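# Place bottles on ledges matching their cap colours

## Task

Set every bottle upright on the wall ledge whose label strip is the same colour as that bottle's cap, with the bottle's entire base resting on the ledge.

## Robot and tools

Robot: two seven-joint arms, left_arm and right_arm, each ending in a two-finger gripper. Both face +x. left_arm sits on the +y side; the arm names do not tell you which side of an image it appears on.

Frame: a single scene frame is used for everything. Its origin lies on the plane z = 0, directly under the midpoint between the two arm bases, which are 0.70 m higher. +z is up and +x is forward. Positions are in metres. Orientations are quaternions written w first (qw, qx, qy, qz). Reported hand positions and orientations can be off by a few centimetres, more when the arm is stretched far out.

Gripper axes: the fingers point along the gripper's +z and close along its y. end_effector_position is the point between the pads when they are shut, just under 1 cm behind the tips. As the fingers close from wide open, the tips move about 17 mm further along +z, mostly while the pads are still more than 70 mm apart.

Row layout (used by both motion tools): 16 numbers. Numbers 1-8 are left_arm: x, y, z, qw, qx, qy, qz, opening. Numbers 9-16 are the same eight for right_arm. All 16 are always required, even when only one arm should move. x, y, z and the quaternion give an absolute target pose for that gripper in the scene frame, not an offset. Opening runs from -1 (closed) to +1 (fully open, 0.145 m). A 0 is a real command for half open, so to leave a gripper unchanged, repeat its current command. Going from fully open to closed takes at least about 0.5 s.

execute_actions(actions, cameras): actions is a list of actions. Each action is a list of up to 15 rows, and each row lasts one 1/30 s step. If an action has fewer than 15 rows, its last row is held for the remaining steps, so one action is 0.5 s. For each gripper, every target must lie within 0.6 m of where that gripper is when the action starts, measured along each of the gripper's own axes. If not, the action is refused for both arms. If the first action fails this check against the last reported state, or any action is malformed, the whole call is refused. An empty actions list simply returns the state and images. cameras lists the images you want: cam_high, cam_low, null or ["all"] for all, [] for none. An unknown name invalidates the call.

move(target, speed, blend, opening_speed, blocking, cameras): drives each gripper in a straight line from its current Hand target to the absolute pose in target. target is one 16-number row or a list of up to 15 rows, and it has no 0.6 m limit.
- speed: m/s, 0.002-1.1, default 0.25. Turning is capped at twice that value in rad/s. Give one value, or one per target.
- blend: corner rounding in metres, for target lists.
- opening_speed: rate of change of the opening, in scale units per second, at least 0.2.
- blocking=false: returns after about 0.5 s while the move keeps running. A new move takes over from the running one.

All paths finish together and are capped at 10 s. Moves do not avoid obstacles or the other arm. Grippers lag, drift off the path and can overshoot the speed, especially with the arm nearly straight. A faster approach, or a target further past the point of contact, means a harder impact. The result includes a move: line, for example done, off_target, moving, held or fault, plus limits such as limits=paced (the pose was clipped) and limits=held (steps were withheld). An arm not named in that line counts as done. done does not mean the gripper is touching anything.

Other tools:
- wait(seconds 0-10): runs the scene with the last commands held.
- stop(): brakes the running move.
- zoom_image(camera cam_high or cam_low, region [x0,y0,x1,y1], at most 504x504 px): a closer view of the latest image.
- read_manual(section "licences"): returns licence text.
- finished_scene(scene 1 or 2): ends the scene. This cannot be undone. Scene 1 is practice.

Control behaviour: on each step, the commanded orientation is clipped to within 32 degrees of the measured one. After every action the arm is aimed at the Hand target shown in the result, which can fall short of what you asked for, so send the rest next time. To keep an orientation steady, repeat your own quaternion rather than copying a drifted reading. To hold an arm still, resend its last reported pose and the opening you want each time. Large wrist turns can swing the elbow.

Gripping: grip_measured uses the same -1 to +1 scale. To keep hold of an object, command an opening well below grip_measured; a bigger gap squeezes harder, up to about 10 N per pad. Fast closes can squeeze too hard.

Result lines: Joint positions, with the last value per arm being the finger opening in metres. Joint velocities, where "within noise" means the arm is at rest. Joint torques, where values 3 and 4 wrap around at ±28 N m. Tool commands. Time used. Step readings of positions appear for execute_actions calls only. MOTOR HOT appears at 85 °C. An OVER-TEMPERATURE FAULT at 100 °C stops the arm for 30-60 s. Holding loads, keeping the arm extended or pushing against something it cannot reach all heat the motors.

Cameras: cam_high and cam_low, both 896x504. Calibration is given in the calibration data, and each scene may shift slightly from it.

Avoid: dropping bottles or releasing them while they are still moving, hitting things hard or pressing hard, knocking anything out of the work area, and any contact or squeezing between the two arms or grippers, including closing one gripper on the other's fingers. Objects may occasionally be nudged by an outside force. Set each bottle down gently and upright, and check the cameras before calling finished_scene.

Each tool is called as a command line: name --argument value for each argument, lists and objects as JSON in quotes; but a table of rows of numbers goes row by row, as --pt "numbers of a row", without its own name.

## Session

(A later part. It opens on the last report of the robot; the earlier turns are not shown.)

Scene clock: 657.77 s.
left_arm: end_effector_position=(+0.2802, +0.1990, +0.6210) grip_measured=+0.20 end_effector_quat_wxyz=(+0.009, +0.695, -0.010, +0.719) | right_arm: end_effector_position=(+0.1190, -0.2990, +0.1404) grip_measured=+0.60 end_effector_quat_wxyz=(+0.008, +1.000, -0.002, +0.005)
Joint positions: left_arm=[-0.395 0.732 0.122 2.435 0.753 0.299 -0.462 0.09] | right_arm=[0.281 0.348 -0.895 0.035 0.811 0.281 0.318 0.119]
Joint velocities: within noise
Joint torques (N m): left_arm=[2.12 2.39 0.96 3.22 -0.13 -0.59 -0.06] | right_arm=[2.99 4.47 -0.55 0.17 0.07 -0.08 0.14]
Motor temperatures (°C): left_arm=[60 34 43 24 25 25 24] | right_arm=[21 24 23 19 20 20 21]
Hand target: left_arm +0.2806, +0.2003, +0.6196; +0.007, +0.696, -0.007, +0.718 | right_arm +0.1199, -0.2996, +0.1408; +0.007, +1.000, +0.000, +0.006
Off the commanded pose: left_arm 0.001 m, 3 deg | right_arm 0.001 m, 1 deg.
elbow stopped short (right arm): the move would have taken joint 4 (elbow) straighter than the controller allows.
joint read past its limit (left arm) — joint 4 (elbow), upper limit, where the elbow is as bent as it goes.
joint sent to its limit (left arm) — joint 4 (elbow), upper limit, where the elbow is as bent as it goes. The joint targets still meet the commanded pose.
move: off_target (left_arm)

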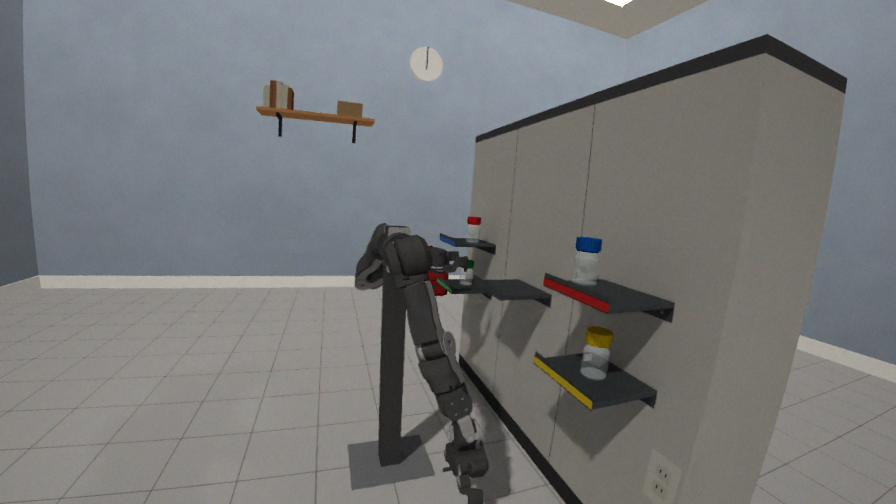

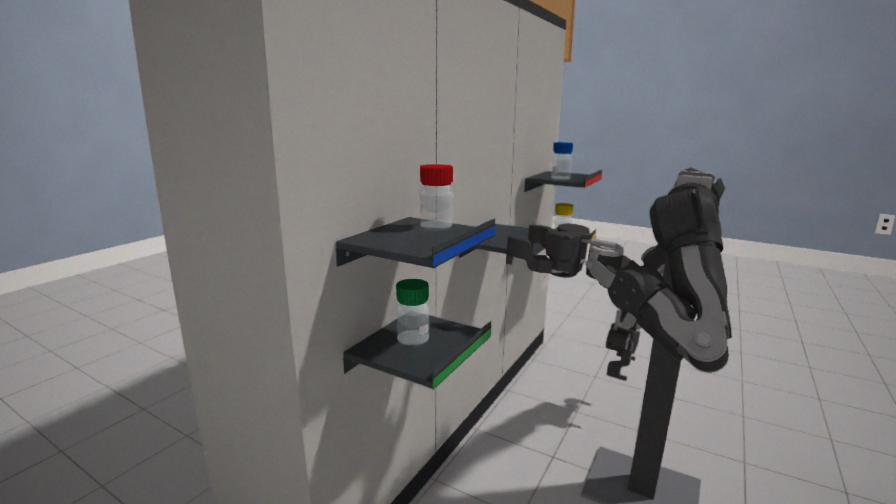

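move --pt "0.29 0.20 0.75 0 0.7071 0 0.7071 0.2 0.12 -0.3 0.14 0 0.42 -0.907 0 0.6" --pt "0.30 0.33 0.75 -0.0923 0.701 0.0923 0.701 0.5 0.12 -0.3 0.14 0 1 0 0 0.6" --pt "0.381 0.343 0.745 -0.0923 0.701 0.0923 0.701 0.5 0.12 -0.3 0.14 0 1 0 0 0.6" --speed '[0.2,0.2,0.12]'

zoom_image --camera "cam_low" --region '[380, 140, 580, 290]'

zoom_image --camera "cam_high" --region '[420, 180, 520, 280]'

Scene clock: 679.80 s.
left_arm: end_effector_position=(+0.2973, +0.2951, +0.7499) grip_measured=+0.20 end_effector_quat_wxyz=(-0.067, +0.703, +0.070, +0.704) | right_arm: end_effector_position=(+0.1181, -0.2986, +0.1403) grip_measured=+0.60 end_effector_quat_wxyz=(+0.006, +0.953, -0.303, +0.006)
Joint positions: left_arm=[0.106 1.098 0.536 2.272 1.581 0.781 -0.792 0.09] | right_arm=[0.275 0.343 -0.458 0.035 1.012 0.419 0.098 0.119]
Joint velocities: within noise
Joint torques (N m): left_arm=[3.05 5.95 2.36 0.39 -0.19 -0.44 0.24] | right_arm=[3.02 4.42 -0.64 0.87 0.03 -0.07 0.2]
Motor temperatures (°C): left_arm=[34 27 35 23 23 25 22] | right_arm=[21 24 23 19 20 20 21]
Hand target: left_arm +0.2973, +0.2950, +0.7500; -0.068, +0.704, +0.068, +0.704 | right_arm +0.1199, -0.2996, +0.1408; +0.005, +0.953, -0.302, +0.009
Tool commands: left_gripper/opening=+0.2 right_gripper/opening=+0.6
Off the commanded pose: left_arm 0.097 m, 4 deg | right_arm 0.002 m, 35 deg.
elbow stopped short (right arm): the move would have taken joint 4 (elbow) straighter than the controller allows.
elbow read too straight (right arm): the controller reads joint 4 (elbow) straighter than it allows; while it does, the hand can move without a command.
joint sent to its limit (left arm) — joint 6 (wrist pitch), upper limit.
move: off_target (left_arm, right_arm; path cut at 10 s); path passed 1 of 3 targets; target 2's new opening was not sent

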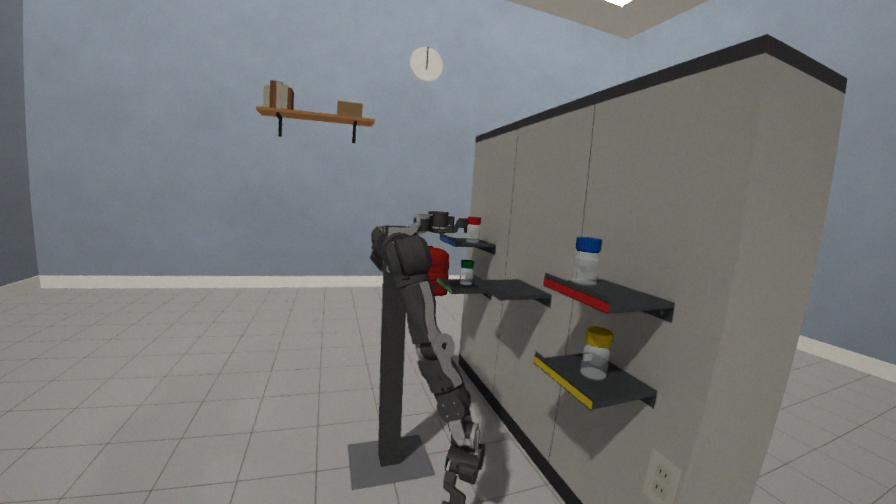

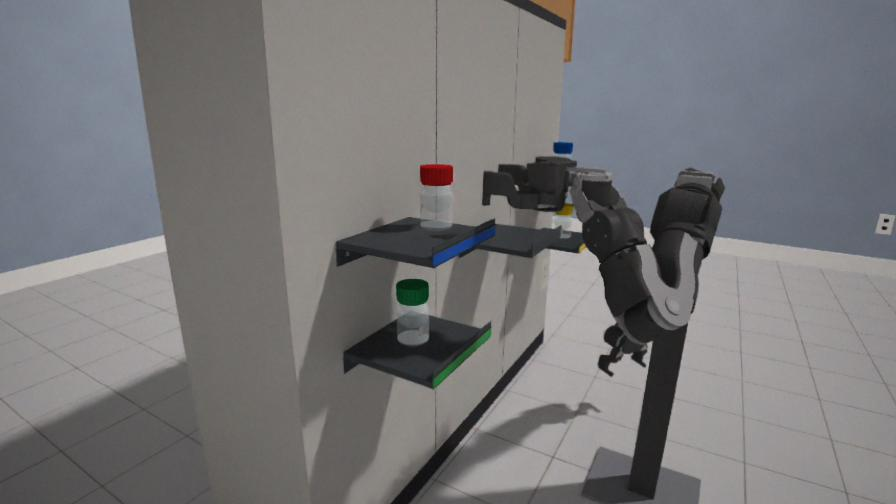

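Scaled by 2.520 from the camera's 896x504 image, which has a finer 1280x720 frame.

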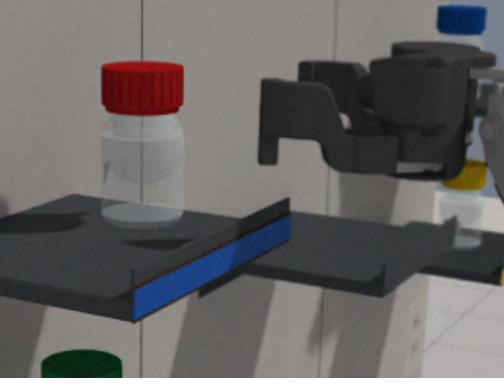

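Scaled by 5.040 from the camera's 896x504 image, which has a finer 1280x720 frame.

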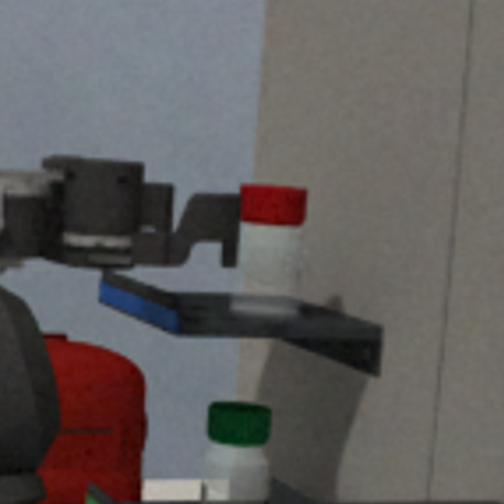

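move --pt "0.30 0.335 0.75 -0.0923 0.701 0.0923 0.701 0.5 0.12 -0.3 0.14 0 1 0 0 0.6" --pt "0.38 0.343 0.745 -0.0923 0.701 0.0923 0.701 0.5 0.12 -0.3 0.14 0 1 0 0 0.6" --speed 0.25

zoom_image --camera "cam_low" --region '[380, 140, 580, 290]'

zoom_image --camera "cam_high" --region '[420, 180, 520, 280]'

Scene clock: 691.67 s.
left_arm: end_effector_position=(+0.3799, +0.3424, +0.7458) grip_measured=+0.50 end_effector_quat_wxyz=(-0.091, +0.700, +0.091, +0.702) | right_arm: end_effector_position=(+0.1188, -0.2995, +0.1404) grip_measured=+0.60 end_effector_quat_wxyz=(+0.009, +1.000, -0.002, +0.005)
Joint positions: left_arm=[0.634 1.2 -0.156 1.801 1.36 0.548 -0.577 0.112] | right_arm=[0.281 0.348 -0.886 0.035 0.803 0.281 0.316 0.119]
Joint velocities: within noise
Joint torques (N m): left_arm=[6.05 4.81 2.69 1.31 -0.1 -0.53 -0.02] | right_arm=[2.76 4.31 -0.57 0.2 0.04 -0.08 0.21]
Motor temperatures (°C): left_arm=[30 27 33 22 22 24 21] | right_arm=[21 24 23 19 20 20 21]
Hand target: left_arm +0.3800, +0.3430, +0.7450; -0.092, +0.701, +0.092, +0.701 | right_arm +0.1197, -0.2998, +0.1407; +0.007, +1.000, +0.000, +0.006
Off the commanded pose: left_arm 0.001 m, 0 deg | right_arm 0.001 m, 1 deg.
elbow stopped short (right arm): the move would have taken joint 4 (elbow) straighter than the controller allows.
move: done

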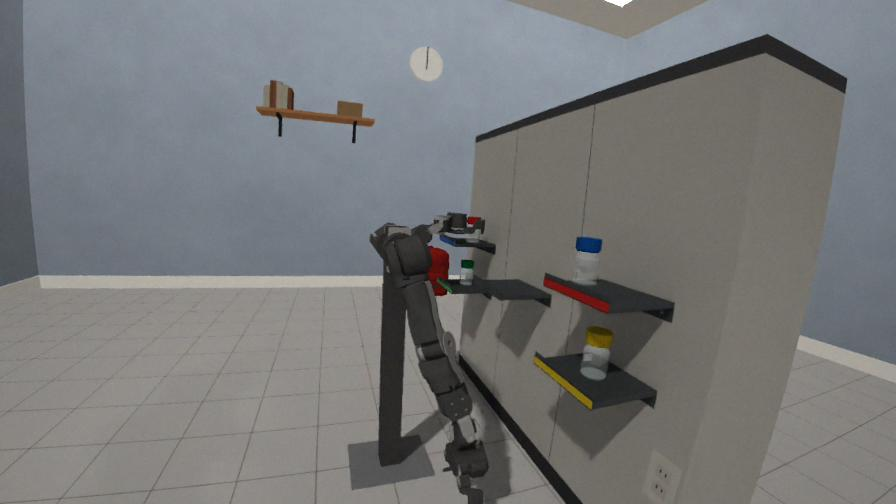

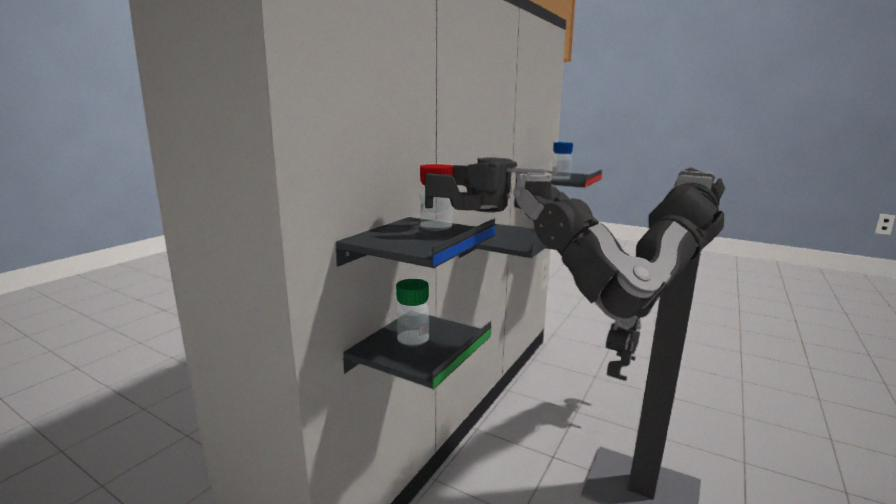

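Scaled by 2.520 from the camera's 896x504 image, which has a finer 1280x720 frame.

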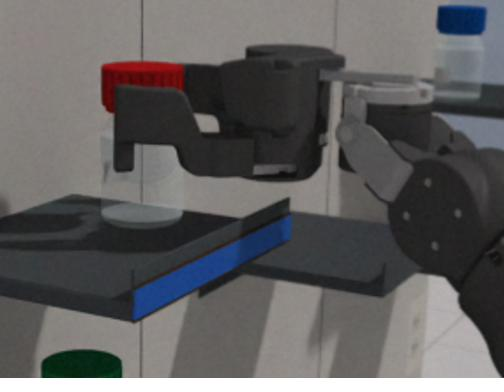

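Scaled by 5.040 from the camera's 896x504 image, which has a finer 1280x720 frame.

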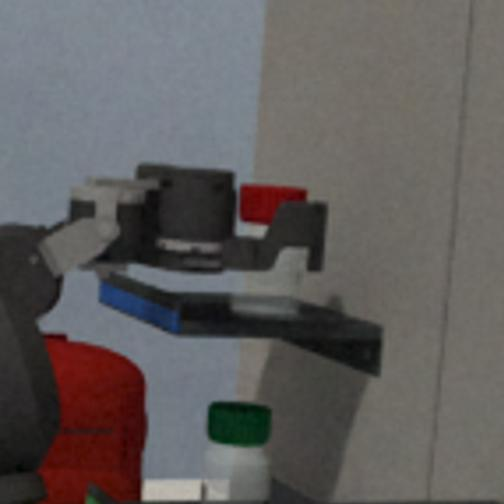

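move --pt "0.38 0.343 0.745 -0.0923 0.701 0.0923 0.701 -0.5 0.18 -0.25 0.22 0 1 0 0 0.2" --pt "0.38 0.343 0.79 -0.0923 0.701 0.0923 0.701 -0.5 0.25 -0.22 0.35 0 0.924 0 0.383 0.2" --pt "0.29 0.32 0.79 -0.0923 0.701 0.0923 0.701 -0.5 0.27 -0.21 0.45 0 0.83 0 0.56 0.2" --pt "0.30 0.12 0.71 0 0.7071 0 0.7071 -0.5 0.285 -0.2 0.60 0 0.7071 0 0.7071 0.2" --pt "0.31 0.01 0.69 0.0923 0.701 -0.0923 0.701 -0.5 0.285 -0.2 0.66 0 0.7071 0 0.7071 0.2" --pt "0.381 0.0 0.685 0.0923 0.701 -0.0923 0.701 -0.5 0.29 -0.2 0.75 0 0.7071 0 0.7071 0.2" --pt "0.381 0.0 0.653 0.0923 0.701 -0.0923 0.701 -0.5 0.29 -0.2 0.75 0 0.7071 0 0.7071 0.2" --speed '[0.3,0.2,0.2,0.25,0.2,0.2,0.1]' --blend '[0,0.01,0.02,0.03,0.02,0.01,0]' --opening_speed 2

zoom_image --camera "cam_low" --region '[450, 150, 580, 270]'

zoom_image --camera "cam_high" --region '[460, 220, 560, 320]'

Scene clock: 715.97 s.
left_arm: end_effector_position=(+0.3808, +0.0002, +0.6507) grip_measured=-0.24 end_effector_quat_wxyz=(+0.091, +0.705, -0.093, +0.697) | right_arm: end_effector_position=(+0.2916, -0.2009, +0.7500) grip_measured=+0.20 end_effector_quat_wxyz=(-0.025, +0.682, +0.042, +0.729)
Joint positions: left_arm=[0.9 0.362 -1.036 1.903 1.032 0.406 -0.999 0.058] | right_arm=[0.353 0.989 0.222 2.44 1.559 0.783 -0.784 0.09]
Joint velocities: within noise
Joint torques (N m): left_arm=[8.8 -0.33 2.43 2.71 -0.53 -0.64 0.23] | right_arm=[2.41 4.52 2.96 0.49 -0.17 -0.19 0.17]
Motor temperatures (°C): left_arm=[29 26 30 22 22 24 21] | right_arm=[21 24 23 19 20 20 21]
Hand target: left_arm +0.3810, +0.0000, +0.6530; +0.092, +0.701, -0.092, +0.701 | right_arm +0.2911, -0.2005, +0.7500; -0.025, +0.683, +0.044, +0.729
Off the commanded pose: left_arm 0.002 m, 1 deg | right_arm 0.002 m, 7 deg.
joint sent to its limit (right arm) — joint 4 (elbow), upper limit, where the elbow is as bent as it goes; joint 5 (forearm roll), upper limit; joint 6 (wrist pitch), upper limit. The joint targets are off in orientation, not in position.
move: off_target (right_arm)

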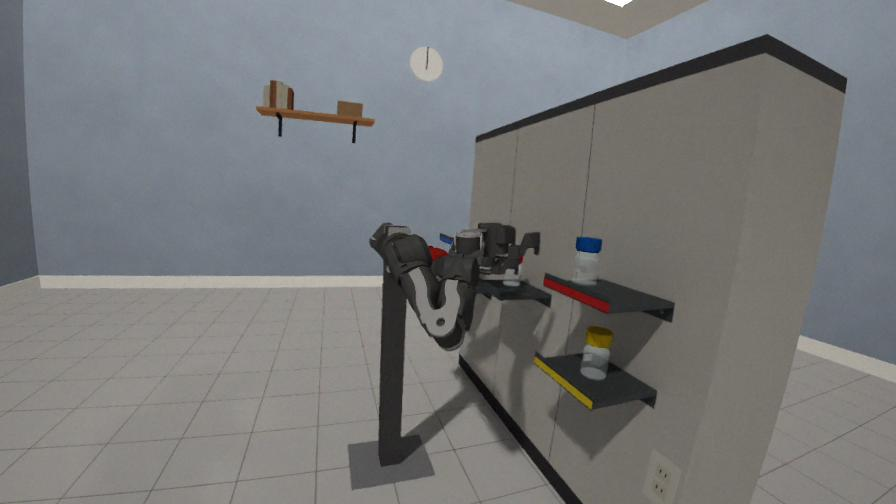

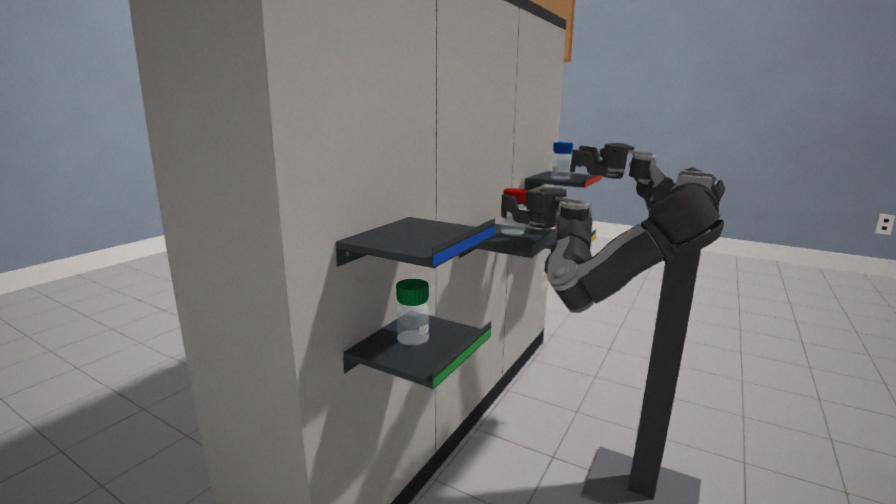

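Scaled by 3.877 from the camera's 896x504 image, which has a finer 1280x720 frame.

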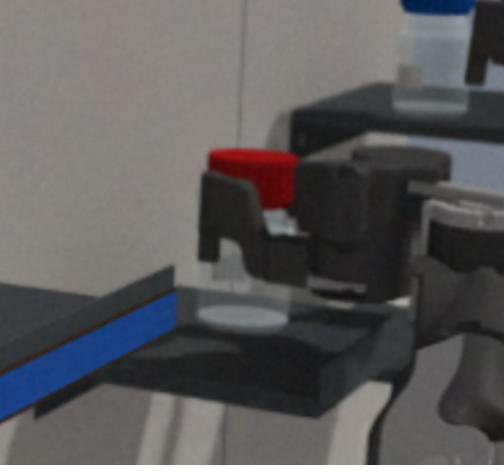

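Scaled by 5.040 from the camera's 896x504 image, which has a finer 1280x720 frame.

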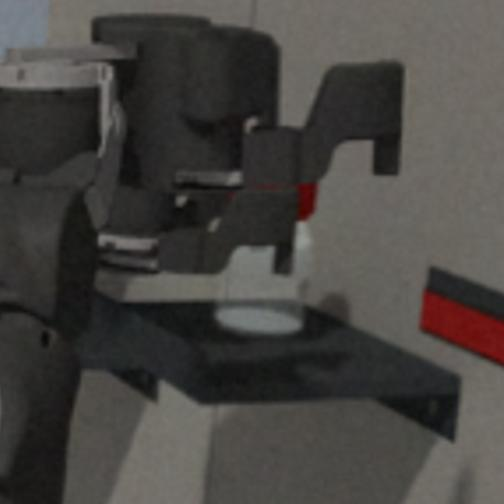

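move --pt "0.381 0.0 0.646 0.0923 0.701 -0.0923 0.701 -0.5 0.30 -0.2 0.72 0 0.7071 0 0.7071 0.2" --pt "0.381 0.0 0.643 0.0923 0.701 -0.0923 0.701 -0.5 0.30 -0.2 0.72 0 0.7071 0 0.7071 0.2" --speed 0.05 --cameras '[]'

Scene clock: 725.03 s.
left_arm: end_effector_position=(+0.3808, +0.0003, +0.6450) grip_measured=-0.24 end_effector_quat_wxyz=(+0.092, +0.701, -0.091, +0.702) | right_arm: end_effector_position=(+0.3007, -0.2001, +0.7203) grip_measured=+0.20 end_effector_quat_wxyz=(-0.013, +0.713, +0.014, +0.701)
Joint positions: left_arm=[0.892 0.374 -1.063 1.895 1.01 0.36 -0.992 0.058] | right_arm=[0.342 0.933 0.105 2.441 1.525 0.78 -0.899 0.09]
Joint velocities: within noise
Joint torques (N m): left_arm=[7.5 -0.07 1.84 2.22 -0.42 -0.55 0.24] | right_arm=[3.2 3.36 1.29 0.83 -0.29 -0.37 -0.17]
Motor temperatures (°C): left_arm=[30 25 29 22 22 25 21] | right_arm=[21 24 23 19 20 20 21]
Hand target: left_arm +0.3810, +0.0000, +0.6431; +0.092, +0.701, -0.092, +0.701 | right_arm +0.3009, -0.2003, +0.7202; -0.012, +0.713, +0.012, +0.701
Off the commanded pose: left_arm 0.002 m, 0 deg | right_arm 0.001 m, 2 deg.
joint sent to its limit (right arm) — joint 4 (elbow), upper limit, where the elbow is as bent as it goes. The joint targets still meet the commanded pose.
move: done
No camera images: "cameras" was empty.

move --pt "0.381 0.0 0.645 0.0923 0.701 -0.0923 0.701 -0.5 0.30 -0.2 0.70 0 0.7071 0 0.7071 0.2" --pt "0.381 0.0 0.645 0.0923 0.701 -0.0923 0.701 0.1 0.30 -0.2 0.70 0 0.7071 0 0.7071 0.2" --pt "0.30 0.01 0.66 0.0923 0.701 -0.0923 0.701 0.1 0.30 -0.2 0.68 0 0.7071 0 0.7071 0.2" --pt "0.30 0.20 0.70 0 0.7071 0 0.7071 0.1 0.31 -0.05 0.66 -0.0923 0.701 0.0923 0.701 0.5" --pt "0.30 0.20 0.70 0 0.7071 0 0.7071 0.1 0.381 0.0 0.645 -0.0923 0.701 0.0923 0.701 0.5" --pt "0.30 0.20 0.70 0 0.7071 0 0.7071 0.1 0.381 0.0 0.645 -0.0923 0.701 0.0923 0.701 -0.5" --speed 0.2 --opening_speed 2

zoom_image --camera "cam_low" --region '[450, 150, 580, 270]'

zoom_image --camera "cam_high" --region '[460, 220, 560, 320]'

Scene clock: 743.97 s.
left_arm: end_effector_position=(+0.3015, +0.2003, +0.7006) grip_measured=+0.10 end_effector_quat_wxyz=(+0.029, +0.701, -0.034, +0.712) | right_arm: end_effector_position=(+0.3816, -0.0013, +0.6447) grip_measured=-0.25 end_effector_quat_wxyz=(-0.090, +0.703, +0.090, +0.700)
Joint positions: left_arm=[0.556 1.639 -0.569 2.431 1.584 -0.058 -0.734 0.083] | right_arm=[0.688 0.23 -0.818 1.893 0.762 0.558 -0.82 0.057]
Joint velocities: within noise
Joint torques (N m): left_arm=[3.81 4.55 1.58 0.31 -0.15 -0.59 0.12] | right_arm=[5.66 -0.86 1.7 3.06 -0.34 -0.41 0.17]
Motor temperatures (°C): left_arm=[29 24 28 22 22 24 21] | right_arm=[22 24 23 19 20 20 21]
Hand target: left_arm +0.3013, +0.2004, +0.7000; +0.030, +0.702, -0.034, +0.711 | right_arm +0.3810, +0.0001, +0.6450; -0.092, +0.701, +0.092, +0.701
Off the commanded pose: left_arm 0.002 m, 5 deg | right_arm 0.001 m, 0 deg.
joint sent to its limit (left arm) — joint 4 (elbow), upper limit, where the elbow is as bent as it goes; joint 5 (forearm roll), upper limit. The joint targets are off in orientation, not in position.
move: off_target (left_arm)

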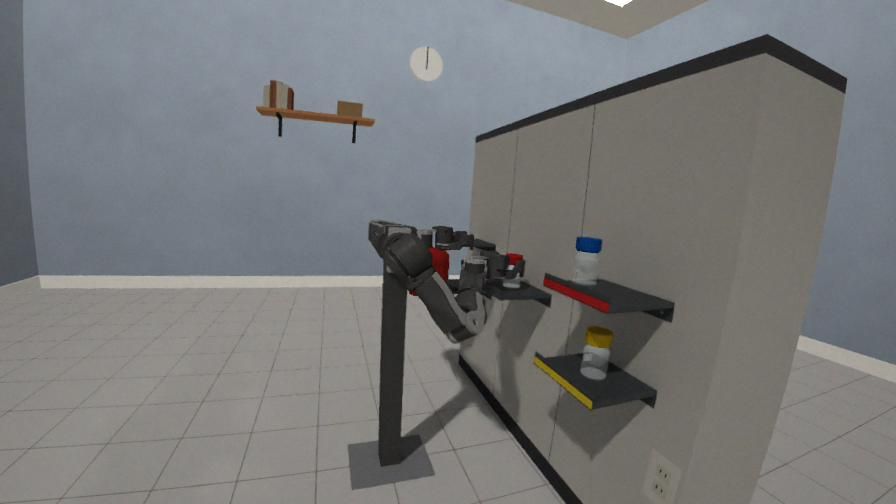

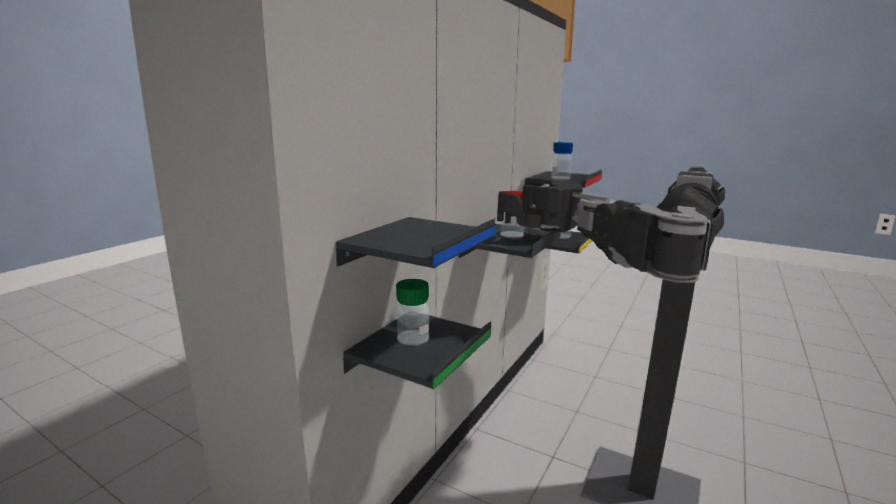

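Scaled by 3.877 from the camera's 896x504 image, which has a finer 1280x720 frame.

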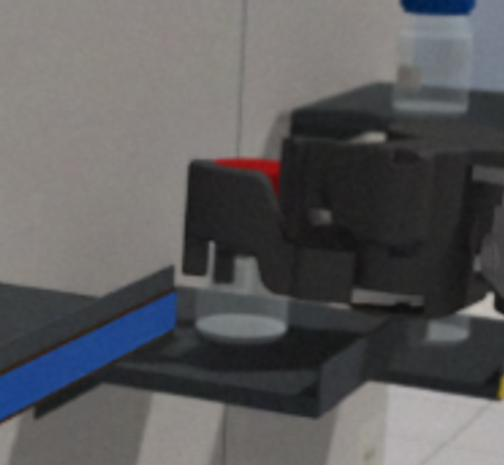

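Scaled by 5.040 from the camera's 896x504 image, which has a finer 1280x720 frame.

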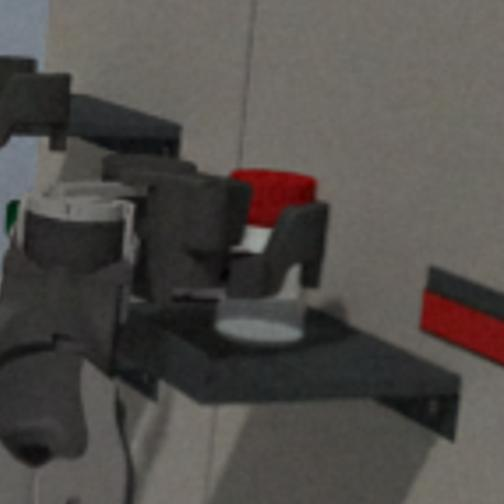

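move --pt "0.30 0.20 0.70 0 0.7071 0 0.7071 0.1 0.381 0.0 0.69 -0.0923 0.701 0.0923 0.701 -0.5" --pt "0.30 0.20 0.70 0 0.7071 0 0.7071 0.1 0.31 -0.06 0.71 0 0.7071 0 0.7071 -0.5" --pt "0.30 0.20 0.70 0 0.7071 0 0.7071 0.1 0.295 -0.22 0.78 0 0.7071 0 0.7071 -0.5" --pt "0.30 0.20 0.70 0 0.7071 0 0.7071 0.1 0.295 -0.44 0.795 0.0923 0.701 -0.0923 0.701 -0.5" --pt "0.30 0.20 0.70 0 0.7071 0 0.7071 0.1 0.381 -0.455 0.79 0.0923 0.701 -0.0923 0.701 -0.5" --pt "0.30 0.20 0.70 0 0.7071 0 0.7071 0.1 0.381 -0.455 0.755 0.0923 0.701 -0.0923 0.701 -0.5" --speed '[0.1,0.2,0.25,0.25,0.15,0.1]' --blend '[0.01,0.02,0.03,0.03,0.01,0]'

zoom_image --camera "cam_high" --region '[520, 180, 700, 380]'

zoom_image --camera "cam_low" --region '[520, 110, 640, 250]'

Scene clock: 764.40 s.
left_arm: end_effector_position=(+0.3015, +0.2005, +0.7008) grip_measured=+0.10 end_effector_quat_wxyz=(+0.029, +0.701, -0.033, +0.712) | right_arm: end_effector_position=(+0.3811, -0.4549, +0.7495) grip_measured=-0.25 end_effector_quat_wxyz=(+0.092, +0.708, -0.091, +0.694)
Joint positions: left_arm=[0.557 1.639 -0.569 2.431 1.584 -0.057 -0.736 0.083] | right_arm=[-0.988 1.658 1.198 1.3 1.559 0.233 -0.065 0.057]
Joint velocities: within noise
Joint torques (N m): left_arm=[3.76 4.52 1.58 0.29 -0.15 -0.59 0.14] | right_arm=[4.18 5.31 6.26 0.43 0.11 -0.79 -0.17]
Motor temperatures (°C): left_arm=[28 25 27 21 22 25 21] | right_arm=[23 24 23 20 20 20 21]
Hand target: left_arm +0.3013, +0.2004, +0.7000; +0.029, +0.702, -0.034, +0.711 | right_arm +0.3809, -0.4550, +0.7550; +0.092, +0.701, -0.092, +0.701
Off the commanded pose: left_arm 0.002 m, 5 deg | right_arm 0.005 m, 1 deg.
joint sent to its limit (left arm) — joint 4 (elbow), upper limit, where the elbow is as bent as it goes; joint 5 (forearm roll), upper limit. The joint targets are off in orientation, not in position.
joint sent to its limit (right arm) — joint 5 (forearm roll), upper limit. The joint targets still meet the commanded pose.
move: off_target (left_arm, right_arm)

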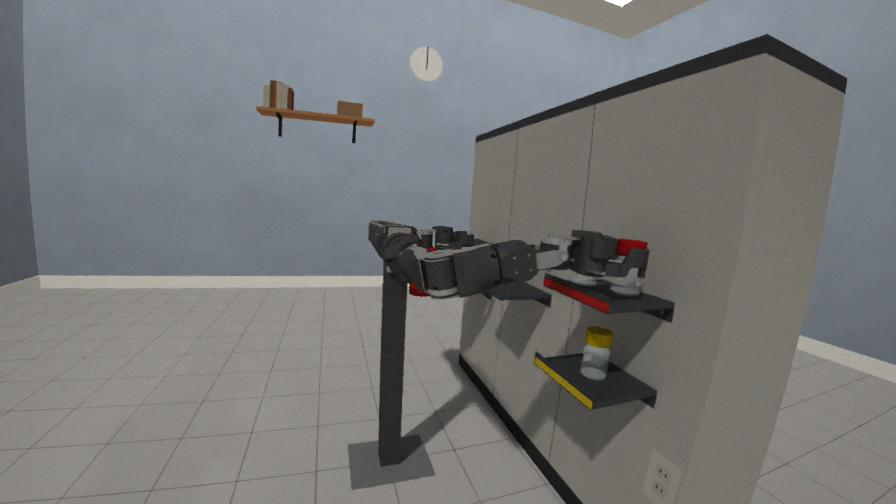

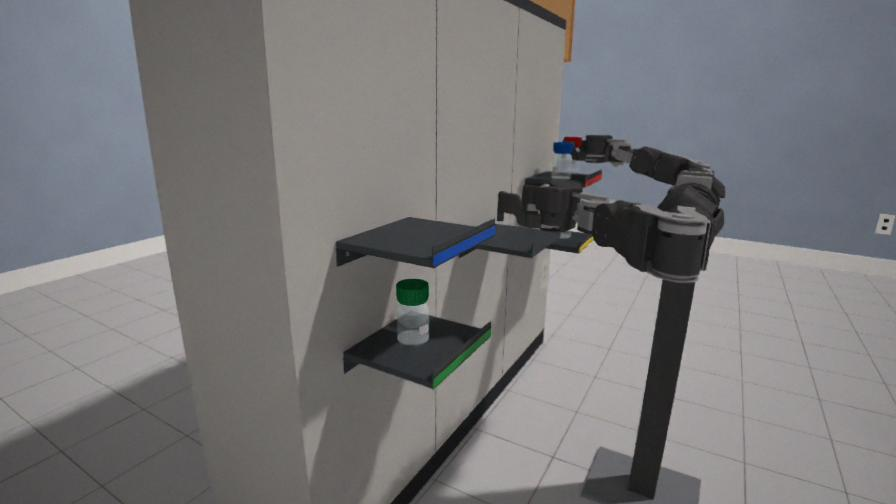

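Scaled by 2.520 from the camera's 896x504 image, which has a finer 1280x720 frame.

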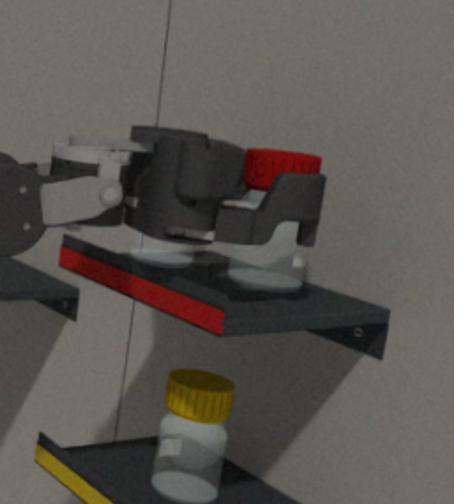

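Scaled by 3.600 from the camera's 896x504 image, which has a finer 1280x720 frame.

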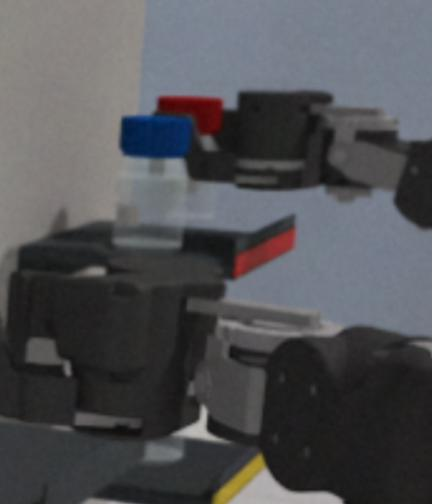

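move --pt "0.30 0.20 0.70 0 0.7071 0 0.7071 0.1 0.381 -0.455 0.75 0.0923 0.701 -0.0923 0.701 -0.5" --pt "0.30 0.20 0.70 0 0.7071 0 0.7071 0.1 0.381 -0.455 0.746 0.0923 0.701 -0.0923 0.701 -0.5" --speed 0.05 --cameras '["cam_high"]'

zoom_image --camera "cam_high" --region '[520, 180, 700, 380]'

Scene clock: 776.47 s.
left_arm: end_effector_position=(+0.3016, +0.2006, +0.7007) grip_measured=+0.10 end_effector_quat_wxyz=(+0.028, +0.701, -0.033, +0.712) | right_arm: end_effector_position=(+0.3814, -0.4545, +0.7406) grip_measured=-0.25 end_effector_quat_wxyz=(+0.092, +0.709, -0.090, +0.694)
Joint positions: left_arm=[0.557 1.638 -0.569 2.431 1.584 -0.057 -0.737 0.083] | right_arm=[-1.05 1.649 1.228 1.311 1.559 0.202 -0.068 0.057]
Joint velocities: within noise
Joint torques (N m): left_arm=[3.73 4.52 1.57 0.29 -0.15 -0.59 0.16] | right_arm=[4.07 4.71 6.45 0.53 0.11 -0.81 -0.15]
Motor temperatures (°C): left_arm=[27 25 26 21 22 25 21] | right_arm=[22 24 25 19 20 21 21]
Hand target: left_arm +0.3013, +0.2004, +0.6999; +0.029, +0.702, -0.033, +0.711 | right_arm +0.3810, -0.4550, +0.7460; +0.092, +0.701, -0.092, +0.701
Off the commanded pose: left_arm 0.002 m, 5 deg | right_arm 0.005 m, 1 deg.
joint sent to its limit (left arm) — joint 4 (elbow), upper limit, where the elbow is as bent as it goes; joint 5 (forearm roll), upper limit. The joint targets are off in orientation, not in position.
joint sent to its limit (right arm) — joint 5 (forearm roll), upper limit. The joint targets still meet the commanded pose.
move: off_target (left_arm, right_arm)
Images, in order (width x height): cam_high 896x504.

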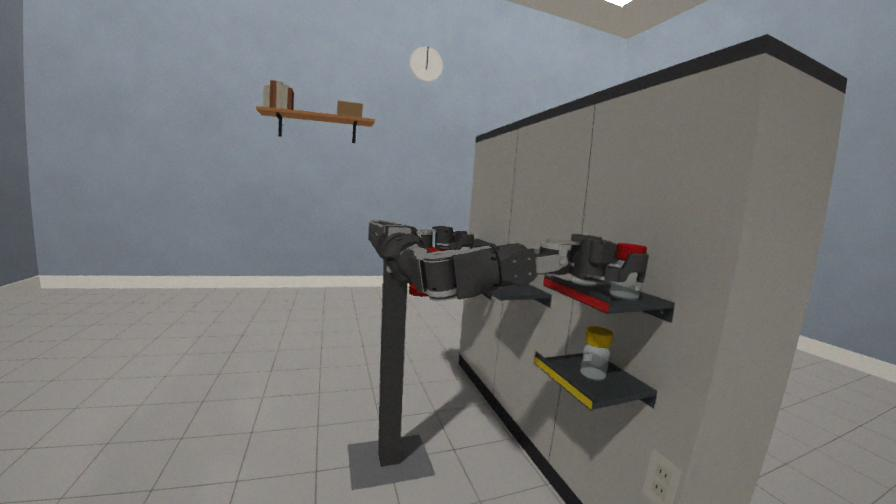

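Scaled by 2.520 from the camera's 896x504 image, which has a finer 1280x720 frame.

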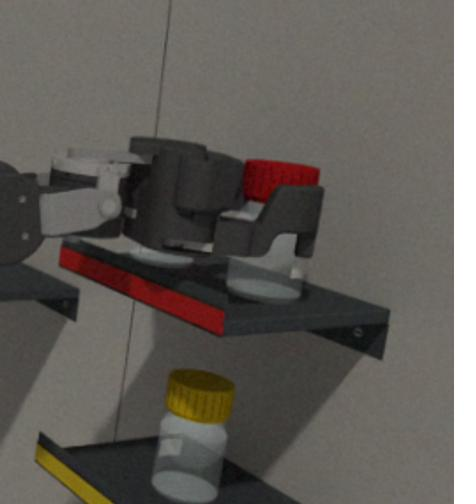

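move --pt "0.30 0.20 0.70 0 0.7071 0 0.7071 0.1 0.381 -0.455 0.742 0.0923 0.701 -0.0923 0.701 -0.5" --pt "0.30 0.20 0.70 0 0.7071 0 0.7071 0.1 0.381 -0.455 0.737 0.0923 0.701 -0.0923 0.701 -0.5" --speed 0.05 --cameras '["cam_high"]'

zoom_image --camera "cam_high" --region '[520, 180, 700, 380]'

Scene clock: 787.03 s.
left_arm: end_effector_position=(+0.3016, +0.2006, +0.7008) grip_measured=+0.10 end_effector_quat_wxyz=(+0.028, +0.701, -0.033, +0.712) | right_arm: end_effector_position=(+0.3815, -0.4540, +0.7391) grip_measured=-0.25 end_effector_quat_wxyz=(+0.092, +0.699, -0.090, +0.704)
Joint positions: left_arm=[0.558 1.638 -0.569 2.431 1.584 -0.056 -0.738 0.083] | right_arm=[-1.126 1.641 1.285 1.319 1.558 0.153 -0.07 0.057]
Joint velocities: within noise
Joint torques (N m): left_arm=[3.71 4.5 1.57 0.29 -0.15 -0.59 0.17] | right_arm=[2.97 3.49 4.88 0.62 0.14 -0.3 -0.09]
Motor temperatures (°C): left_arm=[27 25 26 21 22 25 21] | right_arm=[22 24 25 19 20 21 21]
Hand target: left_arm +0.3013, +0.2004, +0.7000; +0.029, +0.702, -0.033, +0.711 | right_arm +0.3810, -0.4549, +0.7371; +0.092, +0.701, -0.092, +0.701
Off the commanded pose: left_arm 0.002 m, 5 deg | right_arm 0.002 m, 1 deg.
joint sent to its limit (left arm) — joint 4 (elbow), upper limit, where the elbow is as bent as it goes; joint 5 (forearm roll), upper limit. The joint targets are off in orientation, not in position.
joint sent to its limit (right arm) — joint 5 (forearm roll), upper limit. The joint targets still meet the commanded pose.
move: off_target (left_arm)
Images, in order (width x height): cam_high 896x504.

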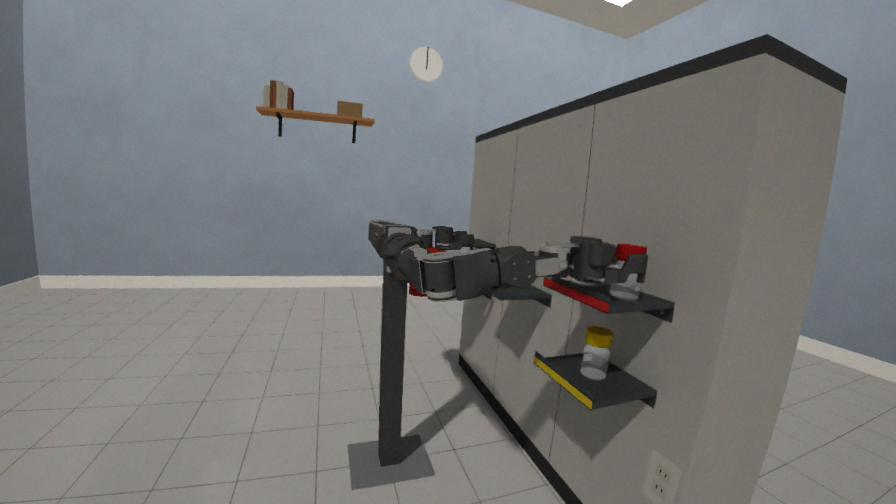

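Scaled by 2.520 from the camera's 896x504 image, which has a finer 1280x720 frame.

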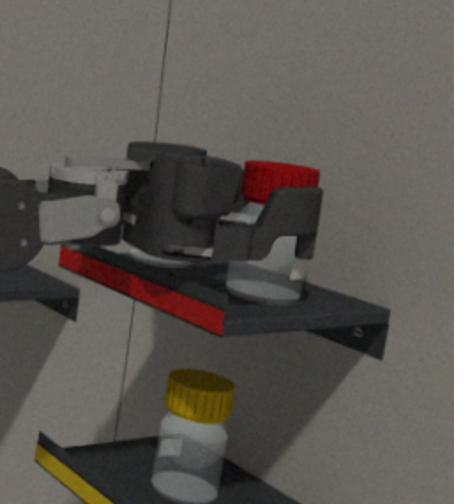

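move --pt "0.30 0.20 0.70 0 0.7071 0 0.7071 0.1 0.381 -0.455 0.739 0.0923 0.701 -0.0923 0.701 0.1" --pt "0.30 0.20 0.70 0 0.7071 0 0.7071 0.1 0.30 -0.455 0.755 0.0923 0.701 -0.0923 0.701 0.1" --pt "0.30 0.20 0.70 0 0.7071 0 0.7071 0.1 0.30 -0.341 0.75 0.0923 0.701 -0.0923 0.701 0.25" --pt "0.30 0.20 0.70 0 0.7071 0 0.7071 0.1 0.379 -0.341 0.738 0.0923 0.701 -0.0923 0.701 0.25" --pt "0.30 0.20 0.70 0 0.7071 0 0.7071 0.1 0.379 -0.341 0.738 0.0923 0.701 -0.0923 0.701 -0.5" --speed 0.15 --opening_speed 2

zoom_image --camera "cam_high" --region '[520, 180, 700, 380]'

zoom_image --camera "cam_low" --region '[520, 110, 640, 250]'

Scene clock: 808.97 s.
left_arm: end_effector_position=(+0.3016, +0.2007, +0.7009) grip_measured=+0.10 end_effector_quat_wxyz=(+0.028, +0.701, -0.033, +0.712) | right_arm: end_effector_position=(+0.3791, -0.3407, +0.7383) grip_measured=-0.27 end_effector_quat_wxyz=(+0.109, +0.686, -0.069, +0.716)
Joint positions: left_arm=[0.558 1.638 -0.569 2.431 1.584 -0.056 -0.738 0.083] | right_arm=[-1.311 1.663 1.454 1.822 1.559 0.119 -0.589 0.055]
Joint velocities: within noise
Joint torques (N m): left_arm=[3.71 4.47 1.57 0.29 -0.15 -0.59 0.18] | right_arm=[3.55 1.78 4.82 0.28 -0.17 -0.28 -0.1]
Motor temperatures (°C): left_arm=[27 25 26 21 22 25 21] | right_arm=[22 24 25 19 20 20 21]
Hand target: left_arm +0.3013, +0.2004, +0.7001; +0.029, +0.702, -0.033, +0.711 | right_arm +0.3790, -0.3411, +0.7378; +0.110, +0.687, -0.070, +0.715
Off the commanded pose: left_arm 0.002 m, 5 deg | right_arm 0.000 m, 4 deg.
joint sent to its limit (left arm) — joint 4 (elbow), upper limit, where the elbow is as bent as it goes; joint 5 (forearm roll), upper limit. The joint targets are off in orientation, not in position.
joint sent to its limit (right arm) — joint 1 (shoulder pitch), lower limit; joint 5 (forearm roll), upper limit. The joint targets are off in orientation, not in position.
move: off_target (left_arm, right_arm); target 5's new opening was sent with right_arm's hand 0.001 m and 4 deg from that target

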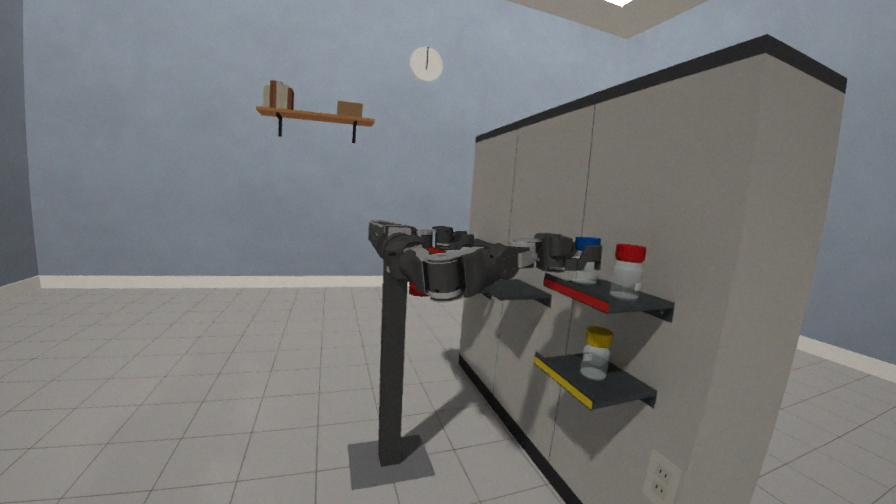

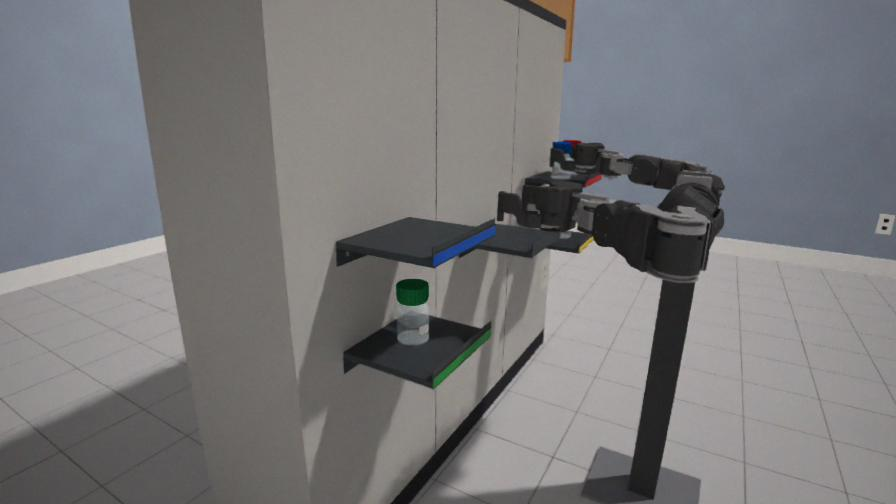

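Scaled by 2.520 from the camera's 896x504 image, which has a finer 1280x720 frame.

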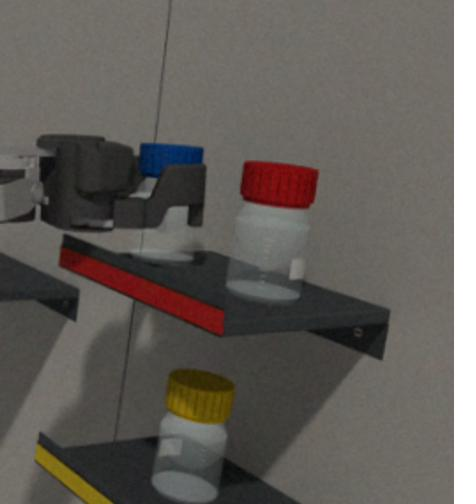

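Scaled by 3.600 from the camera's 896x504 image, which has a finer 1280x720 frame.

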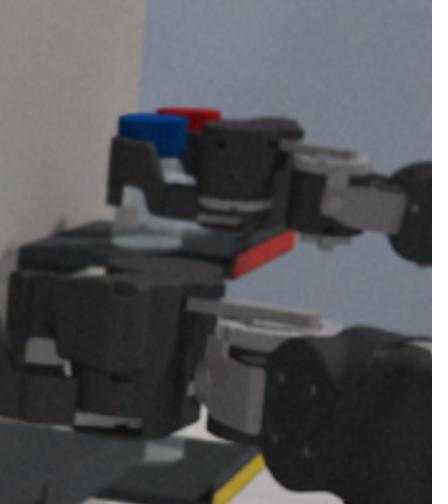

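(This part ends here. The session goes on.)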